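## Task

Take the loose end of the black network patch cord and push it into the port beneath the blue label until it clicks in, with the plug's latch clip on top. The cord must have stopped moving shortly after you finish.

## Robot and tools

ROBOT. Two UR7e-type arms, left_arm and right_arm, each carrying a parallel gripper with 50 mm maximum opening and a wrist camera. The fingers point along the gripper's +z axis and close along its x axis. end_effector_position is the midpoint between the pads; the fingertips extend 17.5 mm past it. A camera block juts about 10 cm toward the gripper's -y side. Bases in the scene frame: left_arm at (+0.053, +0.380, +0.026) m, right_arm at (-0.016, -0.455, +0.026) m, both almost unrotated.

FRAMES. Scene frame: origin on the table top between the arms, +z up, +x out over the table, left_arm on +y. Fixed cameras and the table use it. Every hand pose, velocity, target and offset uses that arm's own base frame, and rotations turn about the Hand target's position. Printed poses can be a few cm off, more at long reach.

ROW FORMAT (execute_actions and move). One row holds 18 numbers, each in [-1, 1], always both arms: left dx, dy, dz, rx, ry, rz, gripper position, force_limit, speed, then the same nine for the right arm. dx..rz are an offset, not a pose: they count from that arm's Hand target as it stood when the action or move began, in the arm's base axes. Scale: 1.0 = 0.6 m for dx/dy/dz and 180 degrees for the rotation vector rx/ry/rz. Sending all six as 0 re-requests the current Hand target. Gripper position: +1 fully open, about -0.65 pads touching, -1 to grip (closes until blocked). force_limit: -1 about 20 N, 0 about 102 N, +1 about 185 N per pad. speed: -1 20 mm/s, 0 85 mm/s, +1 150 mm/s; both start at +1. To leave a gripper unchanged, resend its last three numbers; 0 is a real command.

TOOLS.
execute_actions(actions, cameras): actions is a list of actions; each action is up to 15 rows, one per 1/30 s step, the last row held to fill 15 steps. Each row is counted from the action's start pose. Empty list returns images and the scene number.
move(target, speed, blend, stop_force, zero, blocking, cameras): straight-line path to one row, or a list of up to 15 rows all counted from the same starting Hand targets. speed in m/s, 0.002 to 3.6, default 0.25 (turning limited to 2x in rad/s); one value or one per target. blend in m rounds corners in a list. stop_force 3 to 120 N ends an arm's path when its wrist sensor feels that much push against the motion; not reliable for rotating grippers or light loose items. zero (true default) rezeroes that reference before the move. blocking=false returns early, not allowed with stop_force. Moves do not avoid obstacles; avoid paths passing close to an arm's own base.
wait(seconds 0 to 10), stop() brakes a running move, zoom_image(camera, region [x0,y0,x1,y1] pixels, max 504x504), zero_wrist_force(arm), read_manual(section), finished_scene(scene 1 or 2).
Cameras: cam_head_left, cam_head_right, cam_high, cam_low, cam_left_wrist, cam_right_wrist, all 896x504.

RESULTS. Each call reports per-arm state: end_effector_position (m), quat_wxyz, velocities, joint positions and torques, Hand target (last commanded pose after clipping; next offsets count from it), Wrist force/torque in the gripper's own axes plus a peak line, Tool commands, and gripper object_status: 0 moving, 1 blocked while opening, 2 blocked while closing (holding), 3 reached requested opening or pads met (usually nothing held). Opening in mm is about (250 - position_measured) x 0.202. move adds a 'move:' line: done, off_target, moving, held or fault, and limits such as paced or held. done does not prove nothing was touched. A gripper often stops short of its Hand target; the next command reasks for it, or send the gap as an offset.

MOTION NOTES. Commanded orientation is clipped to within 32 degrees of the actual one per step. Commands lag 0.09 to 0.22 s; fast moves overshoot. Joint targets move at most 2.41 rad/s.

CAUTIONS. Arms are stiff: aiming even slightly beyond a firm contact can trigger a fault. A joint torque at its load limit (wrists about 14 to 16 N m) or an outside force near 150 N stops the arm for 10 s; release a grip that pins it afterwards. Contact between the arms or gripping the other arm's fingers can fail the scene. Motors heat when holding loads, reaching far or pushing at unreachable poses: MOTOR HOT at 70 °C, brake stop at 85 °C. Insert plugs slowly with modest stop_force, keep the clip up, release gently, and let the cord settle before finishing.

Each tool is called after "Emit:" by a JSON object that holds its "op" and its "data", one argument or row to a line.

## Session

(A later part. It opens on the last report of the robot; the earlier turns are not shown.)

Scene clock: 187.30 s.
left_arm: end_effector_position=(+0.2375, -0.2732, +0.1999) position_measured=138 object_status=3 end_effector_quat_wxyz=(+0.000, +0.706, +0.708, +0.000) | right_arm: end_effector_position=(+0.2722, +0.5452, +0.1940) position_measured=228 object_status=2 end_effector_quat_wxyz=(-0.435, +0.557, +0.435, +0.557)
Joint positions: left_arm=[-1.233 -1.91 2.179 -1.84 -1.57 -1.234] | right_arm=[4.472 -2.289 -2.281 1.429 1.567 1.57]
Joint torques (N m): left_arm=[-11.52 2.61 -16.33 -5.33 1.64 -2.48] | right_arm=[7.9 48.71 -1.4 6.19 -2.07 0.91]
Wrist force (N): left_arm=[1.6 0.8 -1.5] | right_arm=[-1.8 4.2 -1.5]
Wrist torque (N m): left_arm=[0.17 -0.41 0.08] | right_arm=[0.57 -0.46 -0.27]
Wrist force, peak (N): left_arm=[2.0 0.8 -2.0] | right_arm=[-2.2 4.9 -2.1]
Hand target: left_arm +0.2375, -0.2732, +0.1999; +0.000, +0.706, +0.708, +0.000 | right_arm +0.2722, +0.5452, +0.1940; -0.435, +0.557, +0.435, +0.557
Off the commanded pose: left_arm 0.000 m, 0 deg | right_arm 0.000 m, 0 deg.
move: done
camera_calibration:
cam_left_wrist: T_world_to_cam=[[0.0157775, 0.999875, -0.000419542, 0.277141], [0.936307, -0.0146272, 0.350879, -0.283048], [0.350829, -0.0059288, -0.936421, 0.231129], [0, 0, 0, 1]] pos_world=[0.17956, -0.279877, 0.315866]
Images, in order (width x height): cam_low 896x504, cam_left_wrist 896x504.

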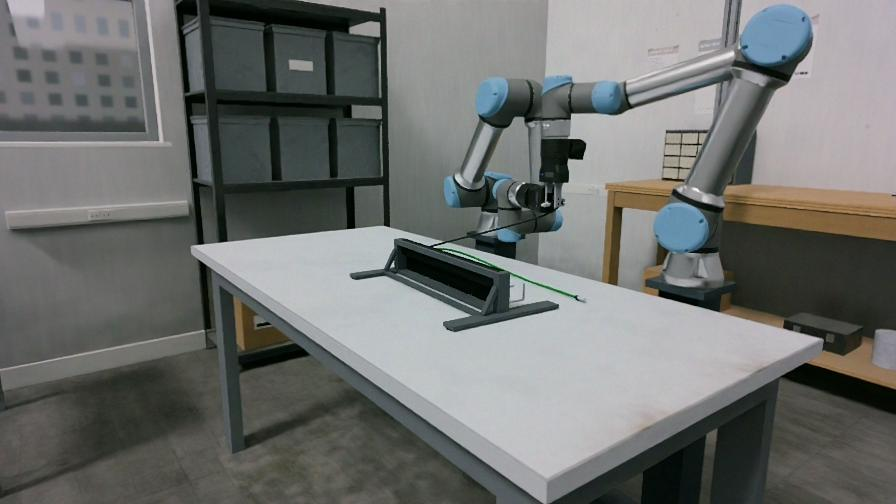

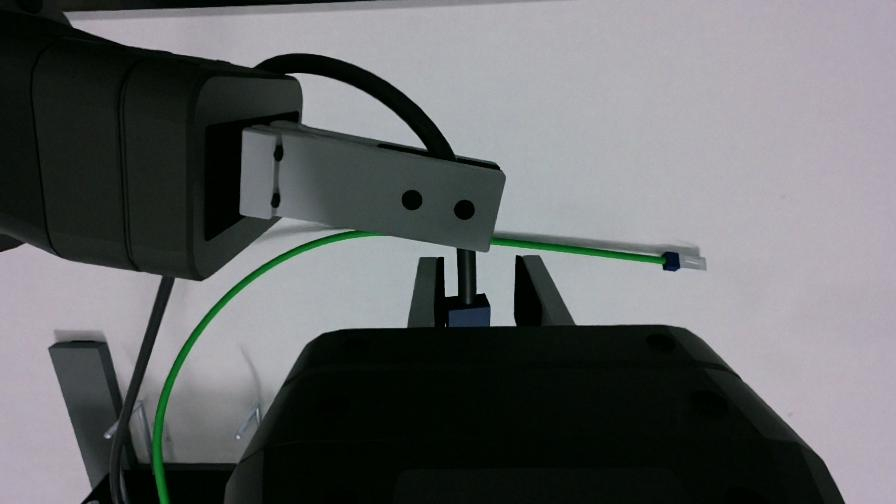

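Emit:
{"op": "move", "data": {
  "target": [
    [0,-0.0075,0,0,0,0,0.1,-0.5,-0.5,0,0,0,0,0,0,-1,-0.5,-0.5],
    [0,-0.0075,0,0,0,0,-1,-0.2,-0.5,0,0,0,0,0,0,-1,-0.5,-0.5]
  ],
  "speed": 0.03,
  "cameras": ["cam_left_wrist","cam_low"]
}}

Emit:
{"op": "zoom_image", "data": {
  "camera": "cam_left_wrist",
  "region": [340, 130, 640, 330]
}}

Emit:
{"op": "zoom_image", "data": {
  "camera": "cam_low",
  "region": [535, 185, 570, 215]
}}

Scene clock: 193.80 s.
left_arm: end_effector_position=(+0.2375, -0.2777, +0.1999) position_measured=196 object_status=2 end_effector_quat_wxyz=(+0.000, +0.706, +0.708, +0.000) | right_arm: end_effector_position=(+0.2722, +0.5452, +0.1940) position_measured=228 object_status=2 end_effector_quat_wxyz=(-0.435, +0.557, +0.435, +0.557)
Joint positions: left_arm=[-1.237 -1.9 2.173 -1.844 -1.57 -1.239] | right_arm=[4.472 -2.289 -2.281 1.429 1.566 1.57]
Joint torques (N m): left_arm=[-12.1 2.59 -30.68 -5.53 1.51 -2.35] | right_arm=[7.93 48.46 -1.51 5.89 -1.91 1.64]
Wrist force (N): left_arm=[1.7 1.1 -2.1] | right_arm=[-1.7 3.6 -1.6]
Wrist torque (N m): left_arm=[0.20 -0.40 0.08] | right_arm=[0.50 -0.49 -0.27]
Wrist force, peak (N): left_arm=[2.0 0.8 -2.1] | right_arm=[-1.5 4.4 -1.9]
Hand target: left_arm +0.2375, -0.2777, +0.1999; +0.000, +0.706, +0.708, +0.000 | right_arm +0.2722, +0.5452, +0.1940; -0.435, +0.557, +0.435, +0.557
Off the commanded pose: left_arm 0.000 m, 0 deg | right_arm 0.000 m, 0 deg.
move: done
camera_calibration:
cam_left_wrist: T_world_to_cam=[[0.0157775, 0.999875, -0.000419542, 0.281641], [0.936307, -0.0146272, 0.350879, -0.283114], [0.350829, -0.0059288, -0.936421, 0.231102], [0, 0, 0, 1]] pos_world=[0.17956, -0.284377, 0.315866]
Images, in order (width x height): cam_low 896x504, cam_left_wrist 896x504.

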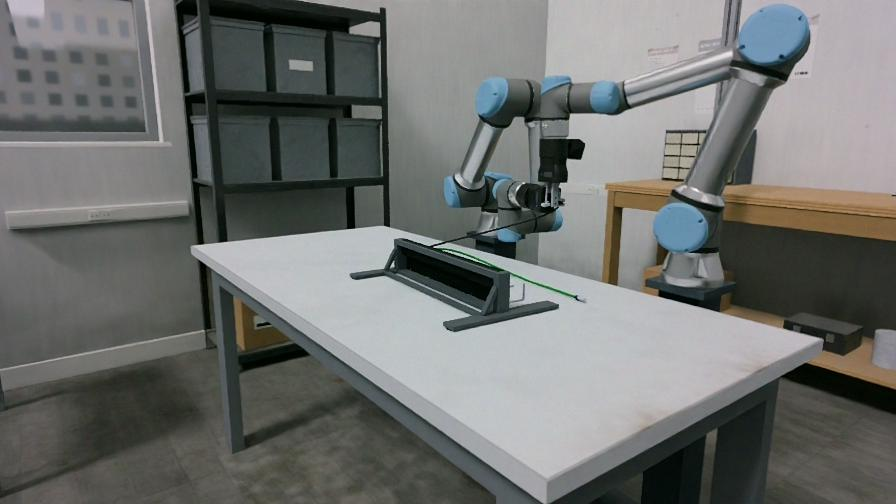

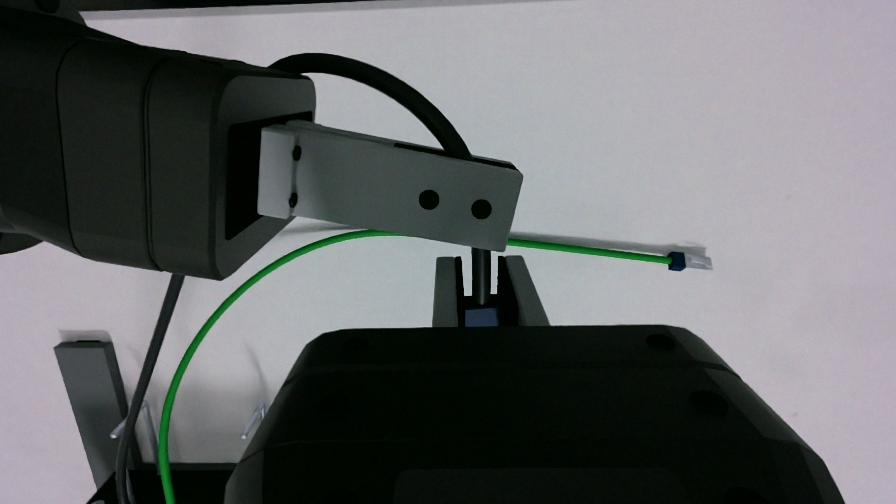

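Scaled by 1.680 from the camera's 896x504 image, which has a finer 1280x720 frame.

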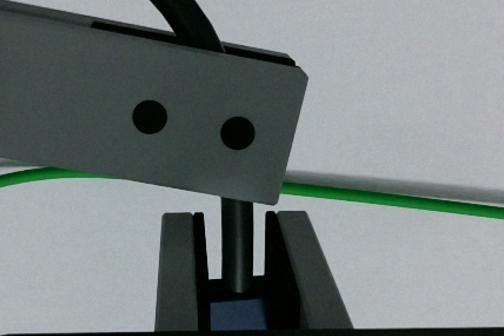

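Scaled by 14.400 from the camera's 896x504 image, which has a finer 1280x720 frame.

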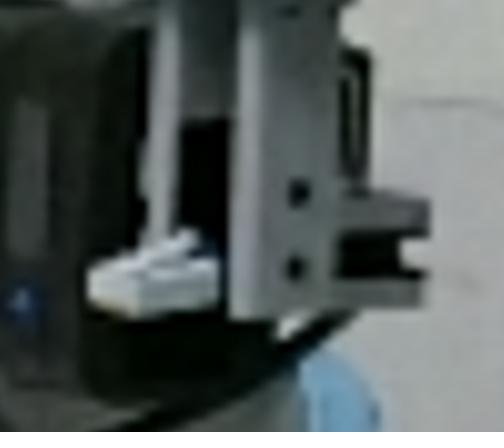

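Emit:
{"op": "move", "data": {
  "target": [
    [0,0,0,0,0,0,-1,-0.2,-0.5,0,0,0,0,0,0,0.1,-0.5,-0.5],
    [0,0,0,0,0,0,-1,-0.2,-0.5,-0.05,-0.2,0,0,0,0,0.1,-0.5,-0.5],
    [0,0,0,0,0,0,-1,-0.2,-0.5,-0.05,-0.36,0.15,0,0,0,0.1,-0.5,-0.5]
  ],
  "speed": [0.05,0.06,0.15],
  "cameras": ["all"]
}}

Emit:
{"op": "zoom_image", "data": {
  "camera": "cam_low",
  "region": [535, 185, 570, 215]
}}

Emit:
{"op": "zoom_image", "data": {
  "camera": "cam_left_wrist",
  "region": [0, 350, 300, 504]
}}

Scene clock: 205.00 s.
left_arm: end_effector_position=(+0.2375, -0.2778, +0.1999) position_measured=196 object_status=2 end_effector_quat_wxyz=(+0.000, +0.706, +0.708, +0.000) | right_arm: end_effector_position=(+0.2424, +0.3882, +0.2278) position_measured=138 object_status=3 end_effector_quat_wxyz=(-0.435, +0.557, +0.435, +0.558)
Joint positions: left_arm=[-1.237 -1.9 2.173 -1.844 -1.57 -1.239] | right_arm=[4.427 -2.157 -2.691 1.708 1.61 1.571]
Joint torques (N m): left_arm=[-7.97 1.15 -25.48 -5.3 1.59 -2.08] | right_arm=[6.79 17.84 6.59 5.85 -1.83 0.34]
Wrist force (N): left_arm=[1.8 0.7 -1.5] | right_arm=[-0.8 1.6 -1.2]
Wrist torque (N m): left_arm=[0.14 -0.42 0.05] | right_arm=[0.29 -0.49 -0.15]
Wrist force, peak (N): left_arm=[2.9 0.0 -2.0] | right_arm=[1.1 2.5 -4.5]
Hand target: left_arm +0.2375, -0.2777, +0.1999; +0.000, +0.706, +0.708, +0.000 | right_arm +0.2424, +0.3883, +0.2277; -0.435, +0.557, +0.435, +0.558 (not the last commanded pose)
Off the commanded pose: left_arm 0.000 m, 0 deg | right_arm 0.082 m, 0 deg.
move: held (right_arm; a check stopped the path); path passed 2 of 3 targets; limits=held
pose unreachable (right arm): on one or more control steps of this call, first in action 0 (counted from 0), this arm could not follow its commanded pose, so it was not sent that pose on those steps. It may still have moved: this result reports where it is.
cause: moving toward the commanded pose would bring two parts of the arm too close to each other (joints 3 (elbow) to 5 (wrist 2) lie between them).
camera_calibration:
cam_left_wrist: T_world_to_cam=[[0.0157775, 0.999875, -0.000419542, 0.281641], [0.936307, -0.0146272, 0.350879, -0.283114], [0.350829, -0.0059288, -0.936421, 0.231102], [0, 0, 0, 1]] pos_world=[0.17956, -0.284377, 0.315866]
cam_right_wrist: T_world_to_cam=[[0.0052178, 0.0144476, 0.999882, -0.223829], [0.823169, -0.567783, 0.00390844, 0.0350479], [0.567772, 0.823052, -0.0148554, -0.323619], [0, 0, 0, 1]] pos_world=[0.156059, 0.289489, 0.218859]

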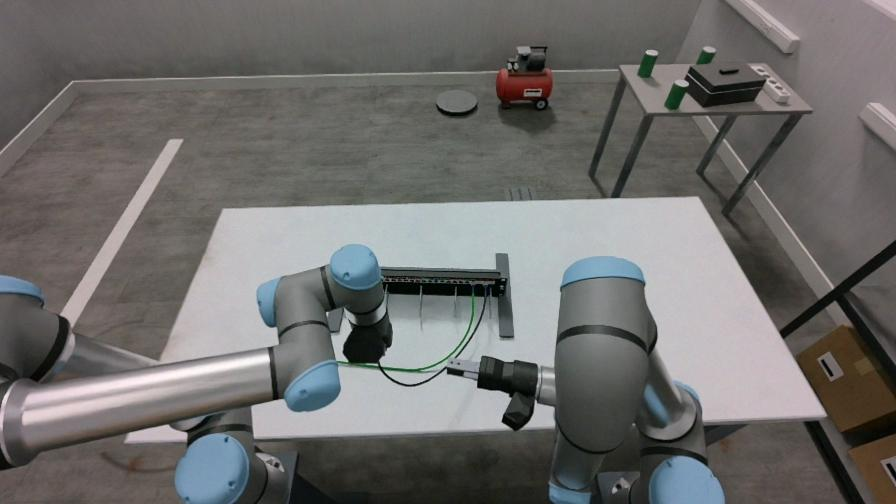

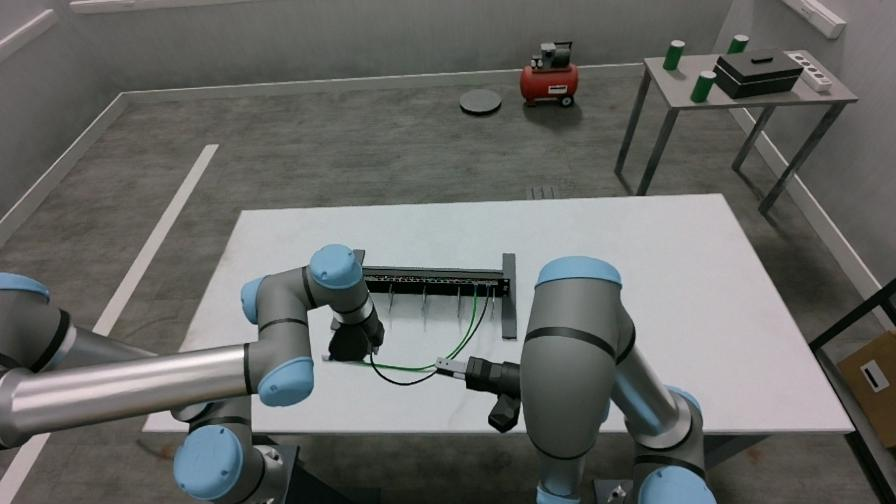

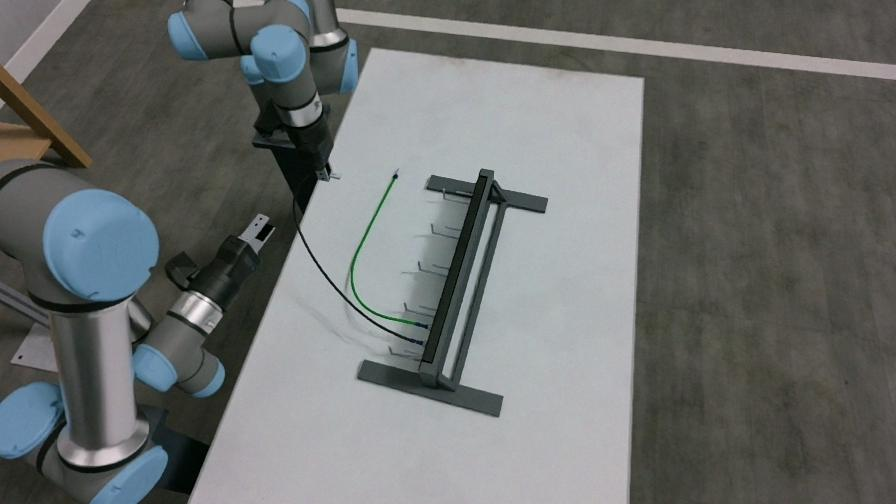

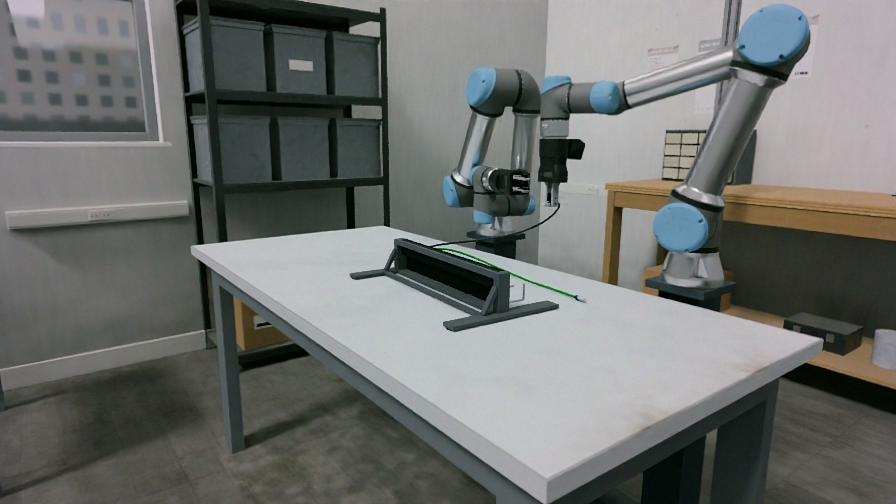

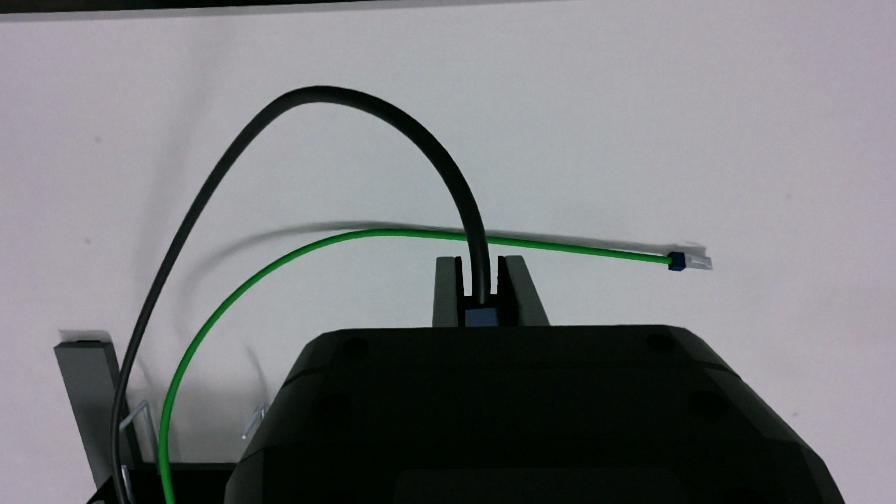

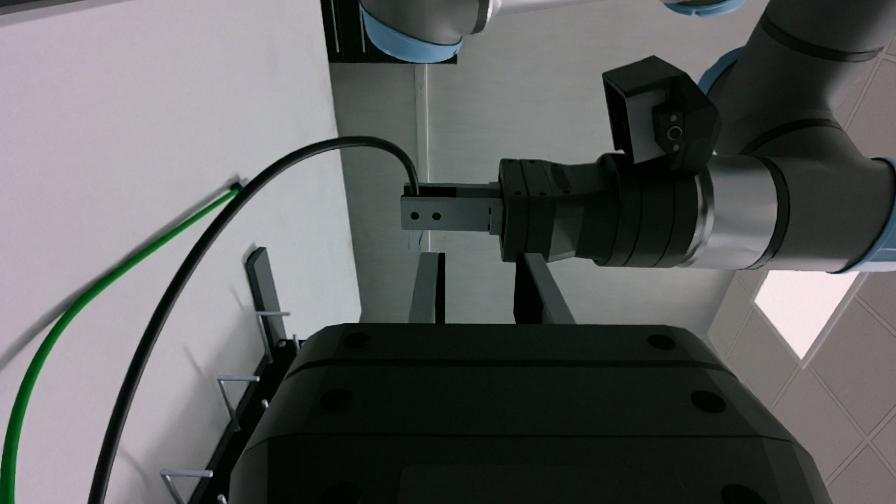

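Scaled by 14.400 from the camera's 896x504 image, which has a finer 1280x720 frame.

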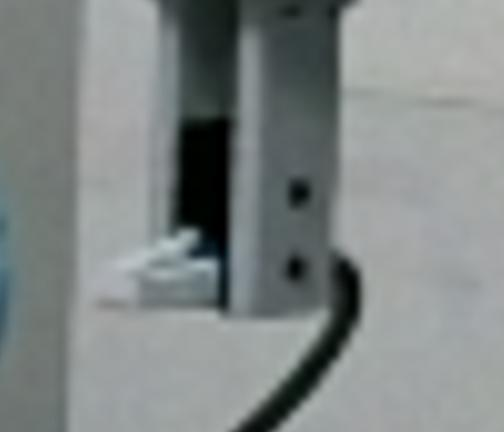

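Scaled by 1.680 from the camera's 896x504 image, which has a finer 1280x720 frame.

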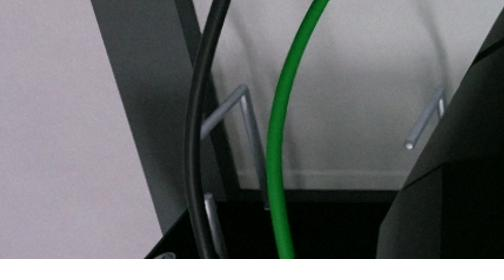

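Emit:
{"op": "move", "data": {
  "target": [0.3167,-0.177,0,0,0,0,-1,-0.2,-0.5,0,0,0,0,0,0,0.1,-0.5,-0.5],
  "speed": 0.15,
  "cameras": ["all"]
}}

Emit:
{"op": "zoom_image", "data": {
  "camera": "cam_left_wrist",
  "region": [300, 150, 640, 340]
}}

Scene clock: 213.43 s.
left_arm: end_effector_position=(+0.4275, -0.3839, +0.1999) position_measured=196 object_status=2 end_effector_quat_wxyz=(+0.000, +0.706, +0.708, +0.000) | right_arm: end_effector_position=(+0.2424, +0.3883, +0.2277) position_measured=138 object_status=3 end_effector_quat_wxyz=(-0.435, +0.557, +0.435, +0.558)
Joint positions: left_arm=[-0.966 -1.368 1.679 -1.882 -1.57 -0.968] | right_arm=[4.427 -2.158 -2.691 1.708 1.61 1.57]
Joint torques (N m): left_arm=[12.52 -22.84 -29.53 -0.27 -1.92 2.63] | right_arm=[6.48 17.24 6.86 6.01 -1.78 -0.05]
Wrist force (N): left_arm=[2.3 0.1 -1.2] | right_arm=[-0.6 1.6 -1.3]
Wrist torque (N m): left_arm=[0.11 -0.44 0.00] | right_arm=[0.29 -0.51 -0.15]
Wrist force, peak (N): left_arm=[2.5 0.6 -1.9] | right_arm=[-0.8 1.7 -1.4]
Hand target: left_arm +0.4276, -0.3839, +0.1999; +0.000, +0.706, +0.708, +0.000 | right_arm +0.2424, +0.3883, +0.2277; -0.435, +0.557, +0.435, +0.558
Off the commanded pose: left_arm 0.000 m, 0 deg | right_arm 0.000 m, 0 deg.
move: done
camera_calibration:
cam_left_wrist: T_world_to_cam=[[0.0157779, 0.999875, -0.000419887, 0.38473], [0.936294, -0.0146273, 0.350911, -0.46257], [0.350862, -0.00592979, -0.936409, 0.163799], [0, 0, 0, 1]] pos_world=[0.369561, -0.390477, 0.315866]
cam_right_wrist: T_world_to_cam=[[0.00527511, 0.0145296, 0.999881, -0.223762], [0.823169, -0.567782, 0.00390778, 0.0350483], [0.567771, 0.823051, -0.0149554, -0.323598], [0, 0, 0, 1]] pos_world=[0.156059, 0.289489, 0.218758]

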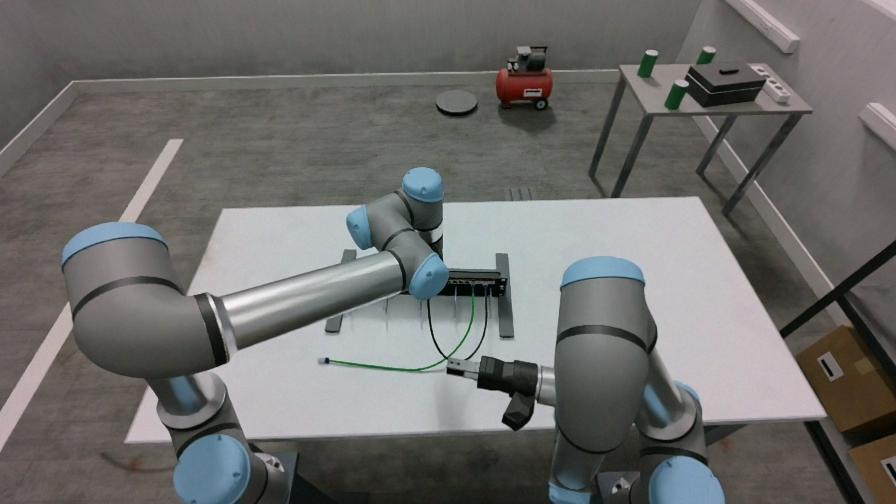

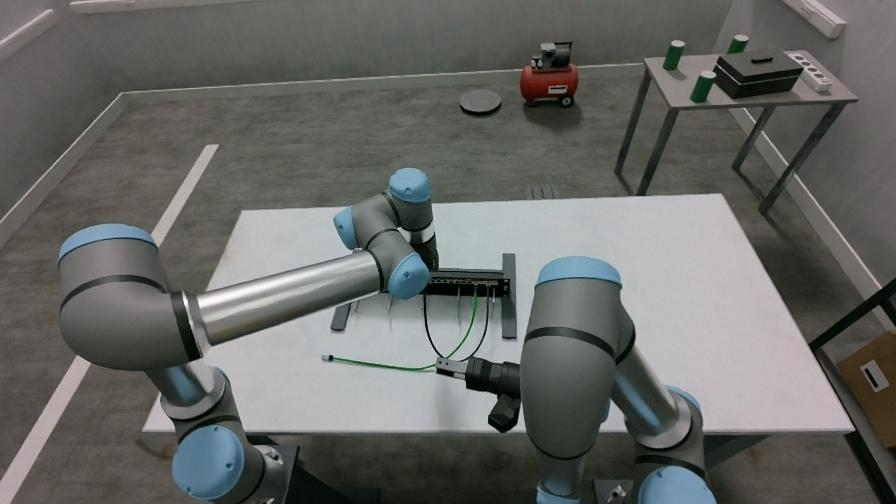

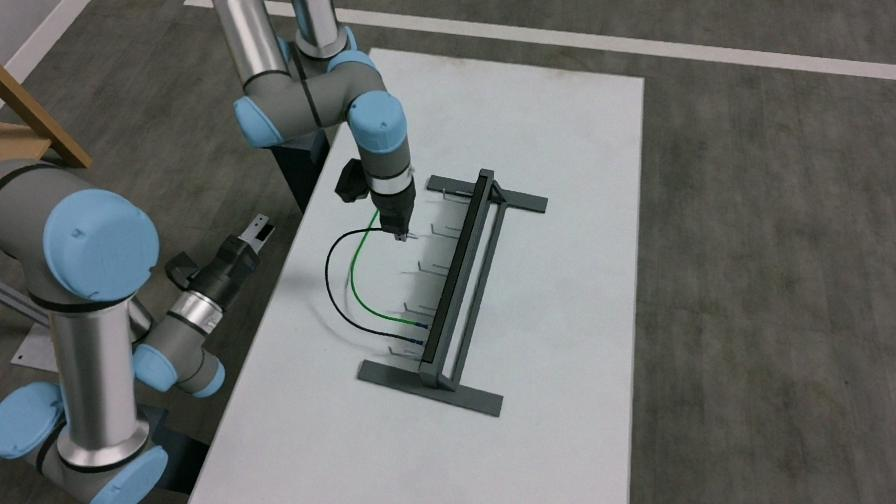

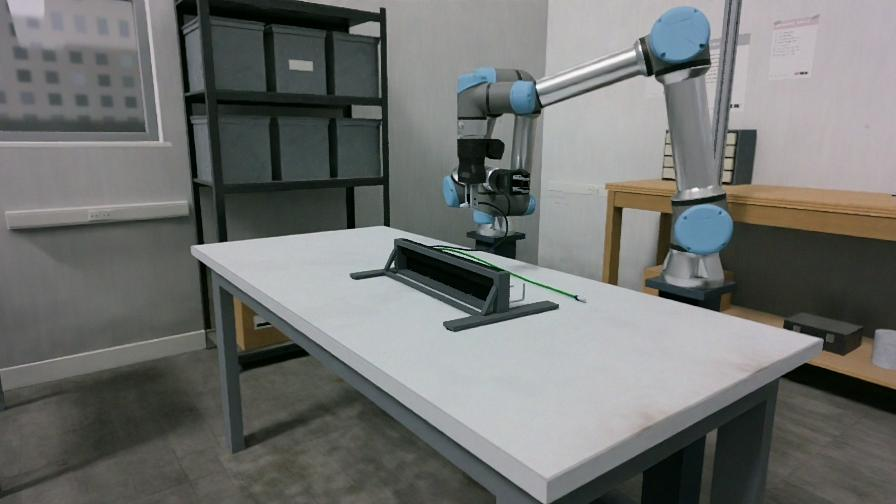

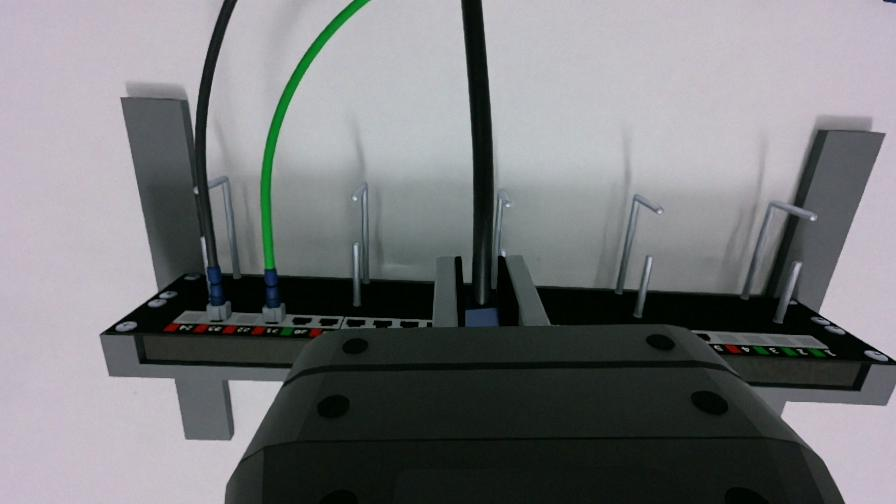

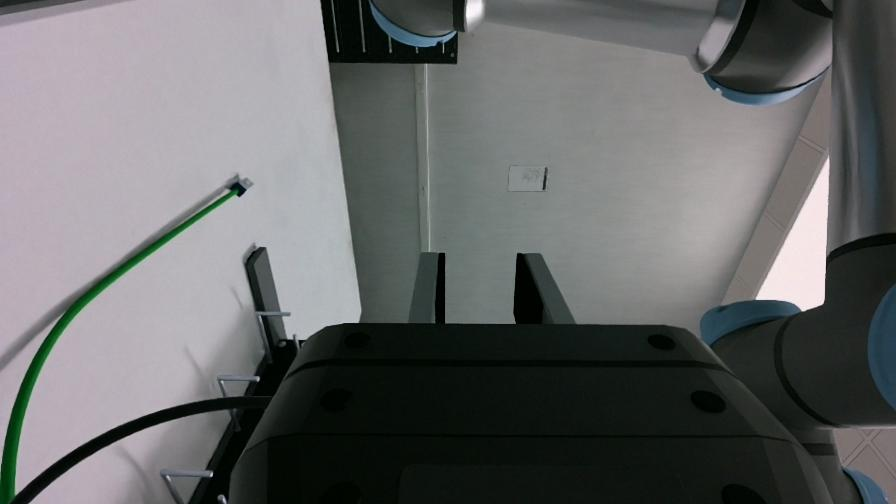

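Scaled by 1.482 from the camera's 896x504 image, which has a finer 1280x720 frame.

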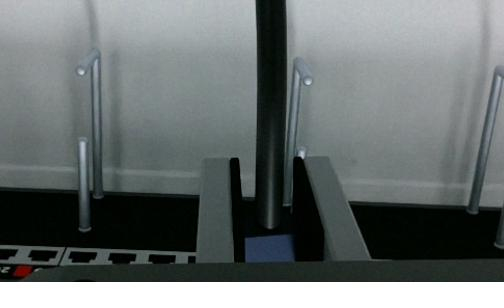

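Emit:
{"op": "move", "data": {
  "target": [-0.1,0.15,0,0,0,0,-1,-0.2,-0.5,0,0,0,0,0,0,0.1,-0.5,-0.5],
  "speed": 0.15,
  "cameras": ["cam_left_wrist"]
}}

Emit:
{"op": "zoom_image", "data": {
  "camera": "cam_left_wrist",
  "region": [60, 210, 460, 350]
}}

Scene clock: 219.60 s.
left_arm: end_effector_position=(+0.3677, -0.2940, +0.1999) position_measured=196 object_status=2 end_effector_quat_wxyz=(+0.000, +0.706, +0.708, +0.000) | right_arm: end_effector_position=(+0.2424, +0.3883, +0.2277) position_measured=138 object_status=3 end_effector_quat_wxyz=(-0.435, +0.557, +0.435, +0.558)
Joint positions: left_arm=[-0.962 -1.616 1.948 -1.904 -1.57 -0.964] | right_arm=[4.427 -2.158 -2.691 1.708 1.61 1.57]
Joint torques (N m): left_arm=[-12.27 -36.28 -15.65 -0.33 1.64 -2.12] | right_arm=[6.85 17.68 6.51 5.87 -1.84 0]
Wrist force (N): left_arm=[2.4 0.3 -1.9] | right_arm=[-0.8 1.5 -1.0]
Wrist torque (N m): left_arm=[0.11 -0.51 -0.02] | right_arm=[0.26 -0.49 -0.15]
Wrist force, peak (N): left_arm=[3.4 -0.3 -1.6] | right_arm=[-0.7 2.1 -1.1]
Hand target: left_arm +0.3676, -0.2939, +0.1999; +0.000, +0.706, +0.708, +0.000 | right_arm +0.2424, +0.3883, +0.2277; -0.435, +0.557, +0.435, +0.558
Off the commanded pose: left_arm 0.000 m, 0 deg | right_arm 0.000 m, 0 deg.
move: done
camera_calibration:
cam_left_wrist: T_world_to_cam=[[0.0156821, 0.999877, -0.000455011, 0.295925], [0.936308, -0.0145254, 0.350878, -0.405229], [0.350828, -0.00592855, -0.936421, 0.185328], [0, 0, 0, 1]] pos_world=[0.30976, -0.300676, 0.315866]
Images, in order (width x height): cam_left_wrist 896x504.

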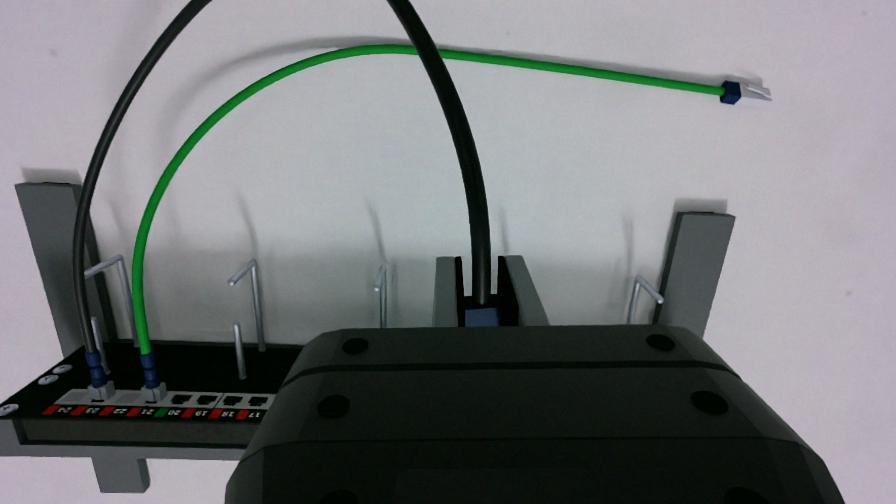

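Scaled by 1.260 from the camera's 896x504 image, which has a finer 1280x720 frame.

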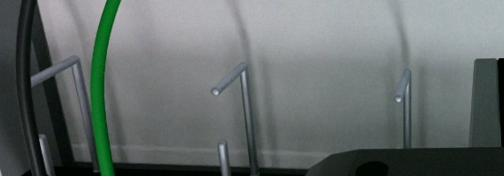

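Emit:
{"op": "move", "data": {
  "target": [0.1,0.083,0,0,0,0,-1,-0.2,-0.5,0,0,0,0,0,0,0.1,-0.5,-0.5],
  "speed": 0.15,
  "cameras": ["cam_left_wrist"]
}}

Emit:
{"op": "zoom_image", "data": {
  "camera": "cam_left_wrist",
  "region": [60, 240, 360, 360]
}}

Scene clock: 225.67 s.
left_arm: end_effector_position=(+0.4274, -0.2442, +0.1999) position_measured=196 object_status=2 end_effector_quat_wxyz=(+0.000, +0.706, +0.708, +0.000) | right_arm: end_effector_position=(+0.2424, +0.3883, +0.2277) position_measured=138 object_status=3 end_effector_quat_wxyz=(-0.435, +0.557, +0.435, +0.558)
Joint positions: left_arm=[-0.794 -1.563 1.896 -1.905 -1.57 -0.795] | right_arm=[4.427 -2.158 -2.691 1.708 1.61 1.57]
Joint torques (N m): left_arm=[12.86 -14.36 -31.25 -0.16 -1.87 2.58] | right_arm=[6.29 17 6.7 5.99 -1.75 0.17]
Wrist force (N): left_arm=[2.0 0.8 -1.4] | right_arm=[-1.1 1.6 -0.9]
Wrist torque (N m): left_arm=[0.21 -0.47 -0.03] | right_arm=[0.29 -0.44 -0.15]
Wrist force, peak (N): left_arm=[2.9 1.7 -1.4] | right_arm=[-1.0 2.0 -1.0]
Hand target: left_arm +0.4276, -0.2441, +0.1999; +0.000, +0.706, +0.708, +0.000 | right_arm +0.2424, +0.3883, +0.2277; -0.435, +0.557, +0.435, +0.558
Off the commanded pose: left_arm 0.000 m, 0 deg | right_arm 0.000 m, 0 deg.
move: done
camera_calibration:
cam_left_wrist: T_world_to_cam=[[0.0157779, 0.999875, -0.000419887, 0.245149], [0.936294, -0.0146273, 0.350911, -0.460434], [0.350862, -0.00592979, -0.936409, 0.164662], [0, 0, 0, 1]] pos_world=[0.369461, -0.250877, 0.315866]
Images, in order (width x height): cam_left_wrist 896x504.

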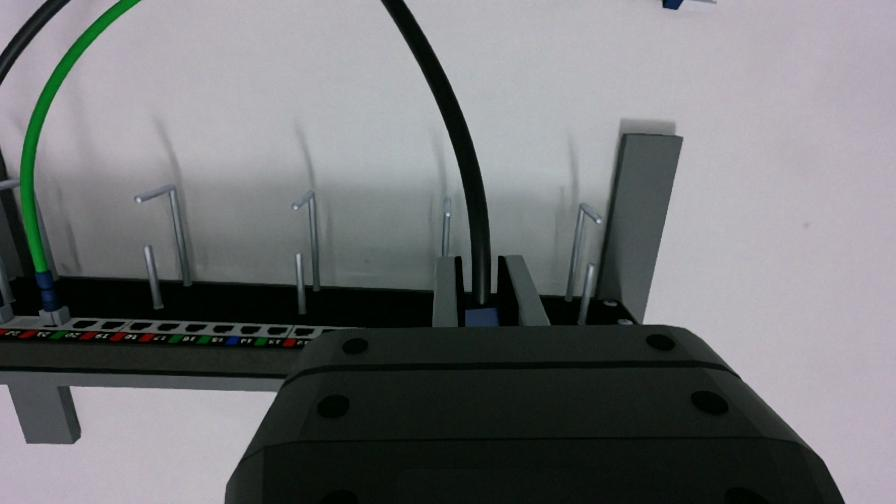

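Scaled by 1.680 from the camera's 896x504 image, which has a finer 1280x720 frame.

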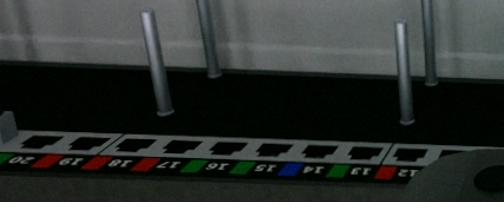

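Emit:
{"op": "move", "data": {
  "target": [0.037,-0.2265,-0.15,0,0,-0.0194,-1,-0.2,-0.5,0.385,-0.213,-0.06,0,0,0,0.1,-0.5,-0.5],
  "speed": 0.12,
  "cameras": ["all"]
}}

Emit:
{"op": "zoom_image", "data": {
  "camera": "cam_right_wrist",
  "region": [200, 60, 500, 330]
}}

Scene clock: 266.90 s.
left_arm: end_effector_position=(+0.4408, -0.3251, +0.1464) position_measured=196 object_status=2 end_effector_quat_wxyz=(+0.000, +0.719, +0.695, +0.000) | right_arm: end_effector_position=(+0.3575, +0.3241, +0.2096) position_measured=138 object_status=3 end_effector_quat_wxyz=(-0.433, +0.559, +0.433, +0.559)
Joint positions: left_arm=[-0.882 -1.381 1.842 -2.032 -1.57 -0.847] | right_arm=[3.845 -2.218 -2.458 1.535 2.184 1.571]
Joint torques (N m): left_arm=[-11.29 -20.99 -30.02 -5.68 1.25 -2.38] | right_arm=[5.63 42.11 -5.97 5.17 -2.35 0.42]
Wrist force (N): left_arm=[2.0 0.4 -1.7] | right_arm=[-0.8 1.5 -0.9]
Wrist torque (N m): left_arm=[0.15 -0.41 0.07] | right_arm=[0.29 -0.49 -0.15]
Wrist force, peak (N): left_arm=[3.1 0.8 -1.6] | right_arm=[-0.7 5.7 -0.9]
Hand target: left_arm +0.4408, -0.3252, +0.1463; +0.000, +0.719, +0.695, +0.000 (not the last commanded pose) | right_arm +0.3574, +0.3242, +0.2096; -0.433, +0.559, +0.432, +0.560 (not the last commanded pose)
Off the commanded pose: left_arm 0.067 m, 1 deg | right_arm 0.133 m, 0 deg.
move: held (right_arm; a check stopped the path), off_target (left_arm; braked when a check withheld steps of right_arm); limits=held
pose unreachable (right arm): on one or more control steps of this call, first in action 0 (counted from 0), this arm could not follow its commanded pose, so it was not sent that pose on those steps. It may still have moved: this result reports where it is.
cause: moving toward the commanded pose would bring two parts of the arm too close to each other (its gripper and another part of the arm, with joints 4 (wrist 1) to 6 (wrist 3) between them, 9 mm apart when it was first held).
camera_calibration:
cam_left_wrist: T_world_to_cam=[[0.0520724, 0.998643, -0.000475162, 0.309304], [0.935153, -0.0485949, 0.350894, -0.465892], [0.350395, -0.0187162, -0.936415, 0.105445], [0, 0, 0, 1]] pos_world=[0.382627, -0.329551, 0.262366]
cam_right_wrist: T_world_to_cam=[[0.00556954, 0.0142349, 0.999883, -0.205357], [0.818956, -0.573846, 0.00360783, -0.0925479], [0.57383, 0.81884, -0.0148538, -0.337248], [0, 0, 0, 1]] pos_world=[0.270459, 0.225967, 0.200658]

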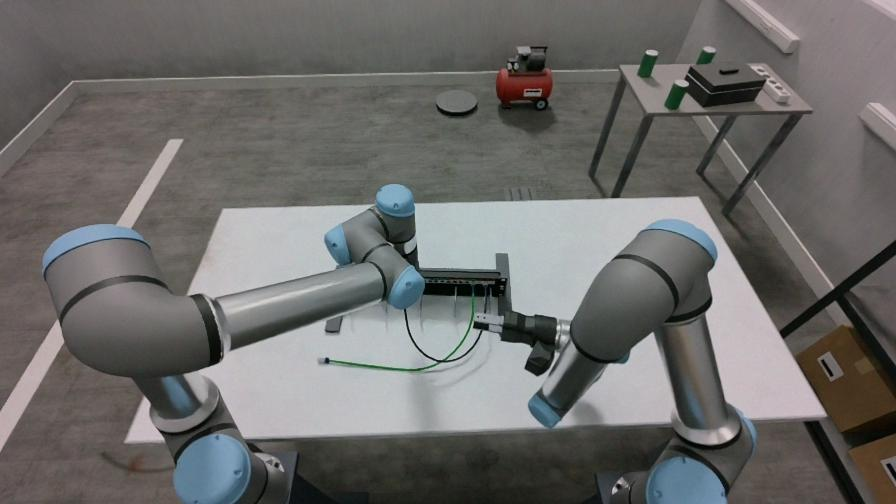

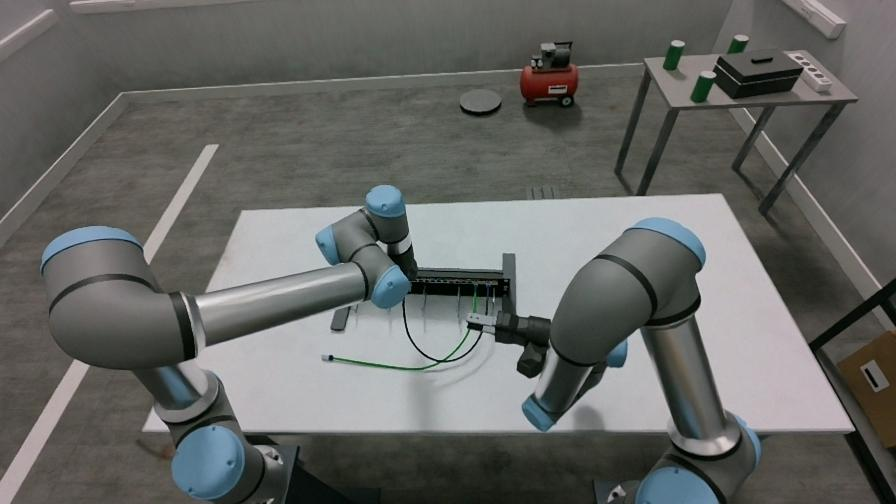

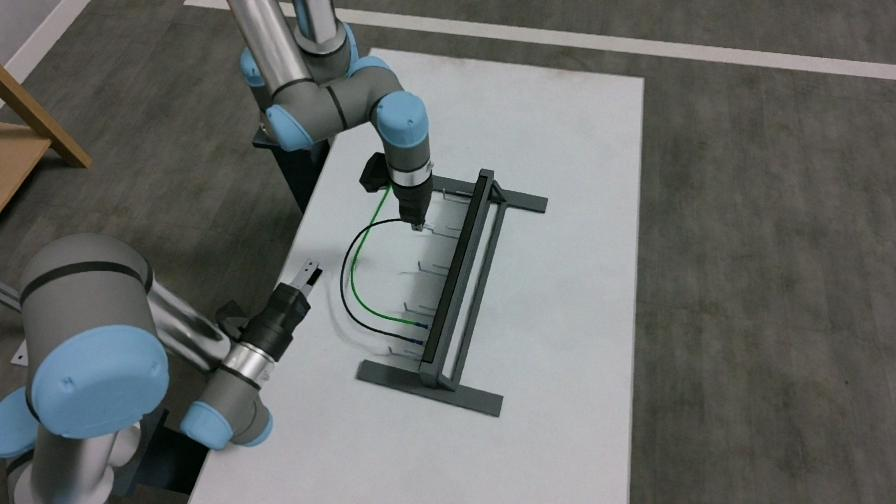

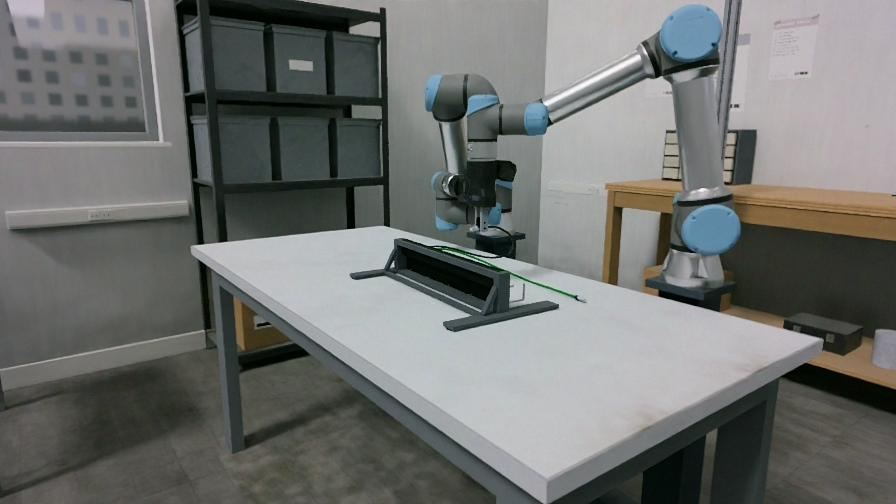

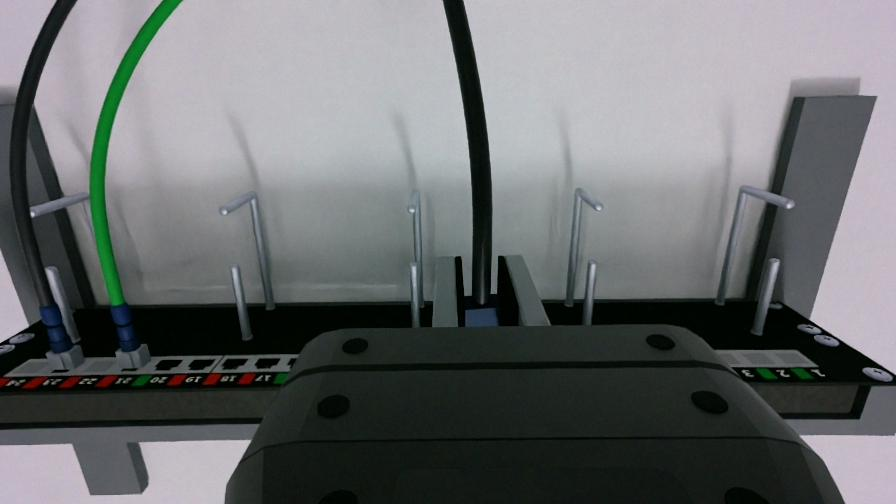

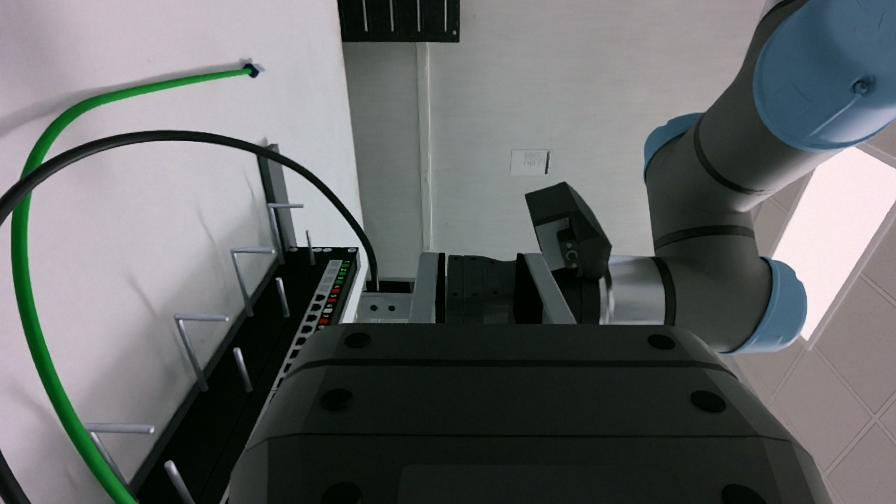

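Scaled by 1.680 from the camera's 896x504 image, which has a finer 1280x720 frame.

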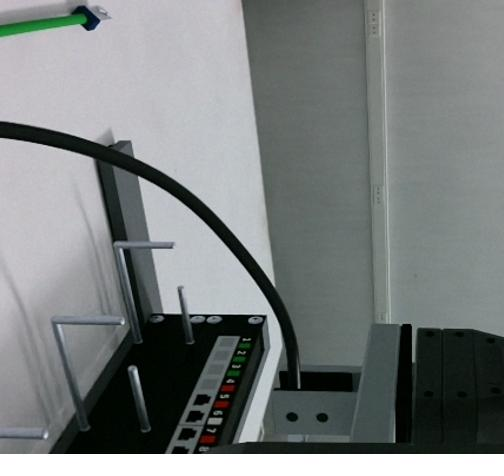

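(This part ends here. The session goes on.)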